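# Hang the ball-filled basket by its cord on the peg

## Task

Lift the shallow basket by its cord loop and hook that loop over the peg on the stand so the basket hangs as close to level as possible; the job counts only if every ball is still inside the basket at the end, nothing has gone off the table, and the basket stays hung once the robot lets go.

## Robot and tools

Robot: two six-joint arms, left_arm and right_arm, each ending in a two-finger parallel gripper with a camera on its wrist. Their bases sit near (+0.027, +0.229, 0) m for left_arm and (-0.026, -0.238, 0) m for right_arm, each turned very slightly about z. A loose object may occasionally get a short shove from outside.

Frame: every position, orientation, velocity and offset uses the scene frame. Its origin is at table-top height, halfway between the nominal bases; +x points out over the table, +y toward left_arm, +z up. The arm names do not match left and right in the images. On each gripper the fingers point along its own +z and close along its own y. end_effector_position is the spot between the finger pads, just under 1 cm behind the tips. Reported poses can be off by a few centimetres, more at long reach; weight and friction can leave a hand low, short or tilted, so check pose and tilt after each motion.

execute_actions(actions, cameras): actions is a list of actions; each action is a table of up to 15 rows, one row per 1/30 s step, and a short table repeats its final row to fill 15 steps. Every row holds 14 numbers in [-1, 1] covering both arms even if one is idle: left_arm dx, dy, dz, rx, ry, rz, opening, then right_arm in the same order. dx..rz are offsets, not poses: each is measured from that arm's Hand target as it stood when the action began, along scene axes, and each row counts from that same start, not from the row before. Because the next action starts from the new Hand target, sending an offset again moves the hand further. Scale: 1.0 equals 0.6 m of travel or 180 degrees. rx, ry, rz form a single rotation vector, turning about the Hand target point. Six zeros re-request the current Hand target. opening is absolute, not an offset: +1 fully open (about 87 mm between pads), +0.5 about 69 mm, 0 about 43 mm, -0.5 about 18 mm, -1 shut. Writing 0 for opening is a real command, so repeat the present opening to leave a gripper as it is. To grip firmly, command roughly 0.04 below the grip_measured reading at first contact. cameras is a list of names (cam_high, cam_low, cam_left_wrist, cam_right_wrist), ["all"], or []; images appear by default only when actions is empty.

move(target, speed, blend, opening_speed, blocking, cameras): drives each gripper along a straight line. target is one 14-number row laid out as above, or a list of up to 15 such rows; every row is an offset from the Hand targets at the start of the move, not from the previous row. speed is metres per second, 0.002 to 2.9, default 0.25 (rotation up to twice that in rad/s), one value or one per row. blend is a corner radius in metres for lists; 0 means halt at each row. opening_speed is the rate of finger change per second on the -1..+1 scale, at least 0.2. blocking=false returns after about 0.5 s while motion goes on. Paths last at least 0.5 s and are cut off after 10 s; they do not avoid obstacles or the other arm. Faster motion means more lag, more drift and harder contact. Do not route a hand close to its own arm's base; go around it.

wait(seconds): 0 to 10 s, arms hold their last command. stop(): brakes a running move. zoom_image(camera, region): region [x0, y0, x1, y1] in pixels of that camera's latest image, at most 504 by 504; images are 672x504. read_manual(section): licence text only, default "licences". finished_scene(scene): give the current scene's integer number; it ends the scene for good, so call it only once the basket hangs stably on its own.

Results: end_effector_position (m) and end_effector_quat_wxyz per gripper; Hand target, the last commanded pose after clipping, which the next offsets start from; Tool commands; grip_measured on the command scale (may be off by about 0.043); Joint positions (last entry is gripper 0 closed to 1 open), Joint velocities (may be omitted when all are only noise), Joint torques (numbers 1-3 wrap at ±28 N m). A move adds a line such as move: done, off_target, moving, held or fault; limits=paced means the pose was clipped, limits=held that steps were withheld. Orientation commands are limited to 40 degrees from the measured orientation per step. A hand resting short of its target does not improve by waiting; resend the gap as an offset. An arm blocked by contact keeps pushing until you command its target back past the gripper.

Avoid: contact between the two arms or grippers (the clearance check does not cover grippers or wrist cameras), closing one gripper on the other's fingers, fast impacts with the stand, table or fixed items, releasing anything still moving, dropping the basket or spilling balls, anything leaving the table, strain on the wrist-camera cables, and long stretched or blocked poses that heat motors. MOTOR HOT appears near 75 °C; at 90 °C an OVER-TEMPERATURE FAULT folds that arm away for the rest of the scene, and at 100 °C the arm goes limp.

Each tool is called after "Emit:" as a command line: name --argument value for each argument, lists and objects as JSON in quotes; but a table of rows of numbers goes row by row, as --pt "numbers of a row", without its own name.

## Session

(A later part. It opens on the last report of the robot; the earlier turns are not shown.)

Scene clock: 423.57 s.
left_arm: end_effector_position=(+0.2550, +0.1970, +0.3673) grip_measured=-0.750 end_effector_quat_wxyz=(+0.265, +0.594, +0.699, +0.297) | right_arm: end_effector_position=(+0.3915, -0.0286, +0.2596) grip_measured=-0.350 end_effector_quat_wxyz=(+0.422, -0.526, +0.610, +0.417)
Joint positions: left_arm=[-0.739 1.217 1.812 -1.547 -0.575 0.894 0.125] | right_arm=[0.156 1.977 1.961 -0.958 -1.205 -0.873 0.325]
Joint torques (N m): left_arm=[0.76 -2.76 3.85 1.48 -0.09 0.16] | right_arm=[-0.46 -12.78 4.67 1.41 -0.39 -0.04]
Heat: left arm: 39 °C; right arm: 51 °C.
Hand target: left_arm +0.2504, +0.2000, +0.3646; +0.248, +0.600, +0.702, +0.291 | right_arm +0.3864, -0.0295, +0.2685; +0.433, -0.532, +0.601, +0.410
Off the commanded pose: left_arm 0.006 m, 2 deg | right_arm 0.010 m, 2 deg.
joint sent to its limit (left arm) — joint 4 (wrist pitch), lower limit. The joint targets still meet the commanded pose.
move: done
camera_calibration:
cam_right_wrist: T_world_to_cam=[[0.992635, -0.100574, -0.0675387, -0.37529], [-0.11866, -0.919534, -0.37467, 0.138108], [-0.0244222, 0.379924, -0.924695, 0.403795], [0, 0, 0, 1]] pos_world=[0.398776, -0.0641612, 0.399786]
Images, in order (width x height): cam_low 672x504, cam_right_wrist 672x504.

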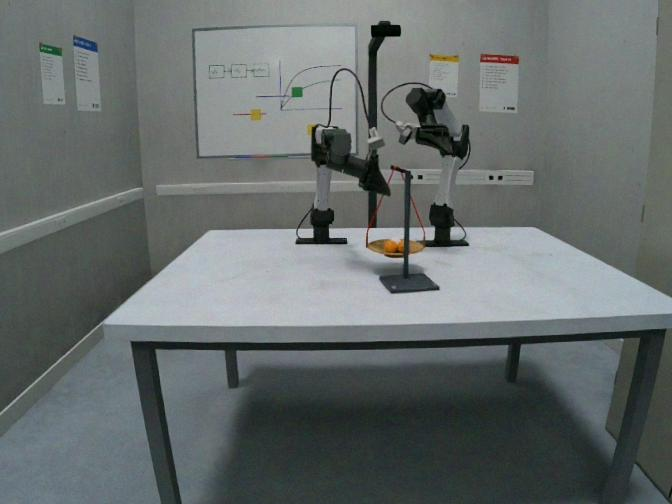

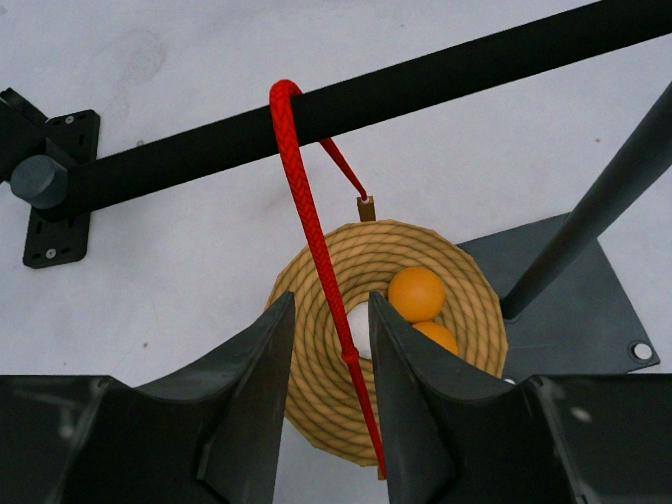

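Emit:
move --pt "0 0 0 0 0 0 -0.75 -0.012 -0.16 0.03 0 0 0 -0.35" --pt "0 0 0 0 0 0 -0.75 -0.05 -0.3 0.03 0 0 0 -0.35" --speed '[0.06,0.12]' --blend '[0.02,0]' --cameras '["cam_low","cam_right_wrist","cam_high"]'

Emit:
zoom_image --camera "cam_low" --region '[330, 150, 450, 270]'

Emit:
zoom_image --camera "cam_high" --region '[340, 150, 480, 290]'

Scene clock: 437.30 s.
left_arm: end_effector_position=(+0.2550, +0.1970, +0.3673) grip_measured=-0.750 end_effector_quat_wxyz=(+0.265, +0.594, +0.699, +0.297) | right_arm: end_effector_position=(+0.3690, -0.2149, +0.2782) grip_measured=-0.350 end_effector_quat_wxyz=(+0.502, -0.469, +0.654, +0.317)
Joint positions: left_arm=[-0.739 1.217 1.812 -1.547 -0.575 0.894 0.125] | right_arm=[-0.321 1.903 1.984 -1.519 -1.27 -1.49 0.325]
Joint torques (N m): left_arm=[0.73 -2.74 3.89 1.48 -0.1 0.16] | right_arm=[-0.54 -11.15 4.44 0.08 -0.49 -0.19]
Heat: left arm: 39 °C; right arm: 49 °C.
Hand target: left_arm +0.2504, +0.2000, +0.3646; +0.248, +0.600, +0.702, +0.291 | right_arm +0.3564, -0.2095, +0.2864; +0.433, -0.532, +0.601, +0.410
Off the commanded pose: left_arm 0.006 m, 2 deg | right_arm 0.016 m, 16 deg.
joint sent to its limit (left arm) — joint 4 (wrist pitch), lower limit. The joint targets still meet the commanded pose.
joint sent to its limit (right arm) — joint 4 (wrist pitch), lower limit. The joint targets are off in orientation, not in position.
move: off_target (right_arm)
camera_calibration:
cam_right_wrist: T_world_to_cam=[[0.931189, -0.360626, 0.053255, -0.437255], [-0.315522, -0.870504, -0.377714, 0.0551423], [0.182572, 0.33492, -0.924389, 0.40507], [0, 0, 0, 1]] pos_world=[0.350611, -0.24535, 0.418556]
Images, in order (width x height): cam_high 672x504, cam_low 672x504, cam_right_wrist 672x504.

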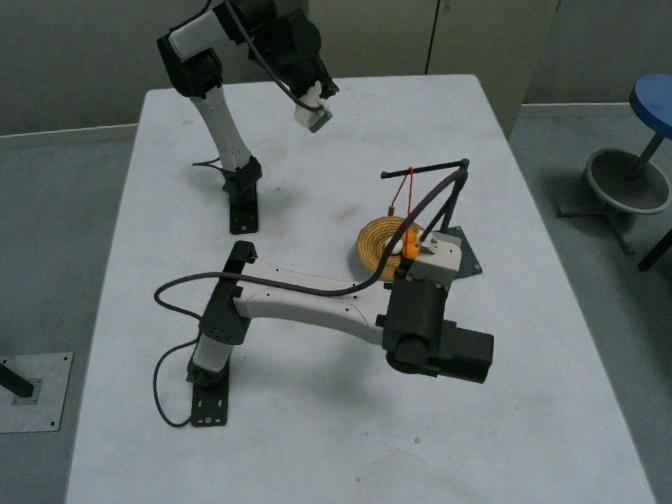

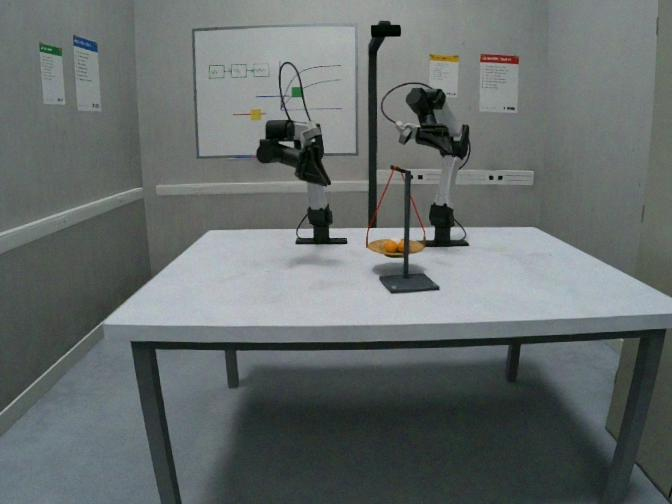

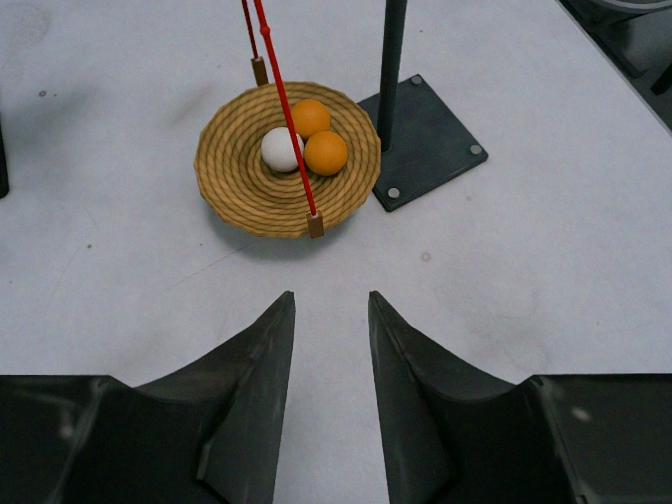

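Scaled by 4.200 from the camera's 672x504 image, which has a finer 960x720 frame.

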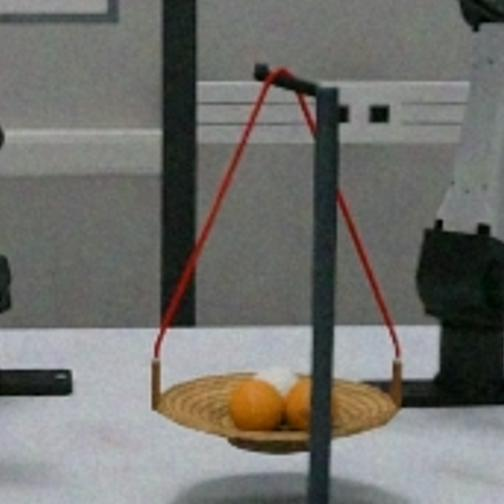

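Scaled by 3.600 from the camera's 672x504 image, which has a finer 960x720 frame.

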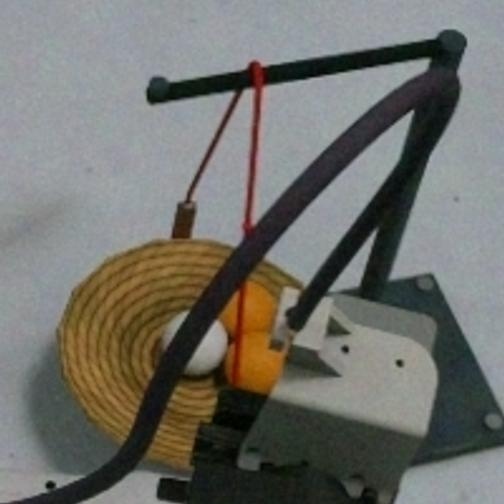

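Emit:
finished_scene --scene 2

The scene is finished: the task was done.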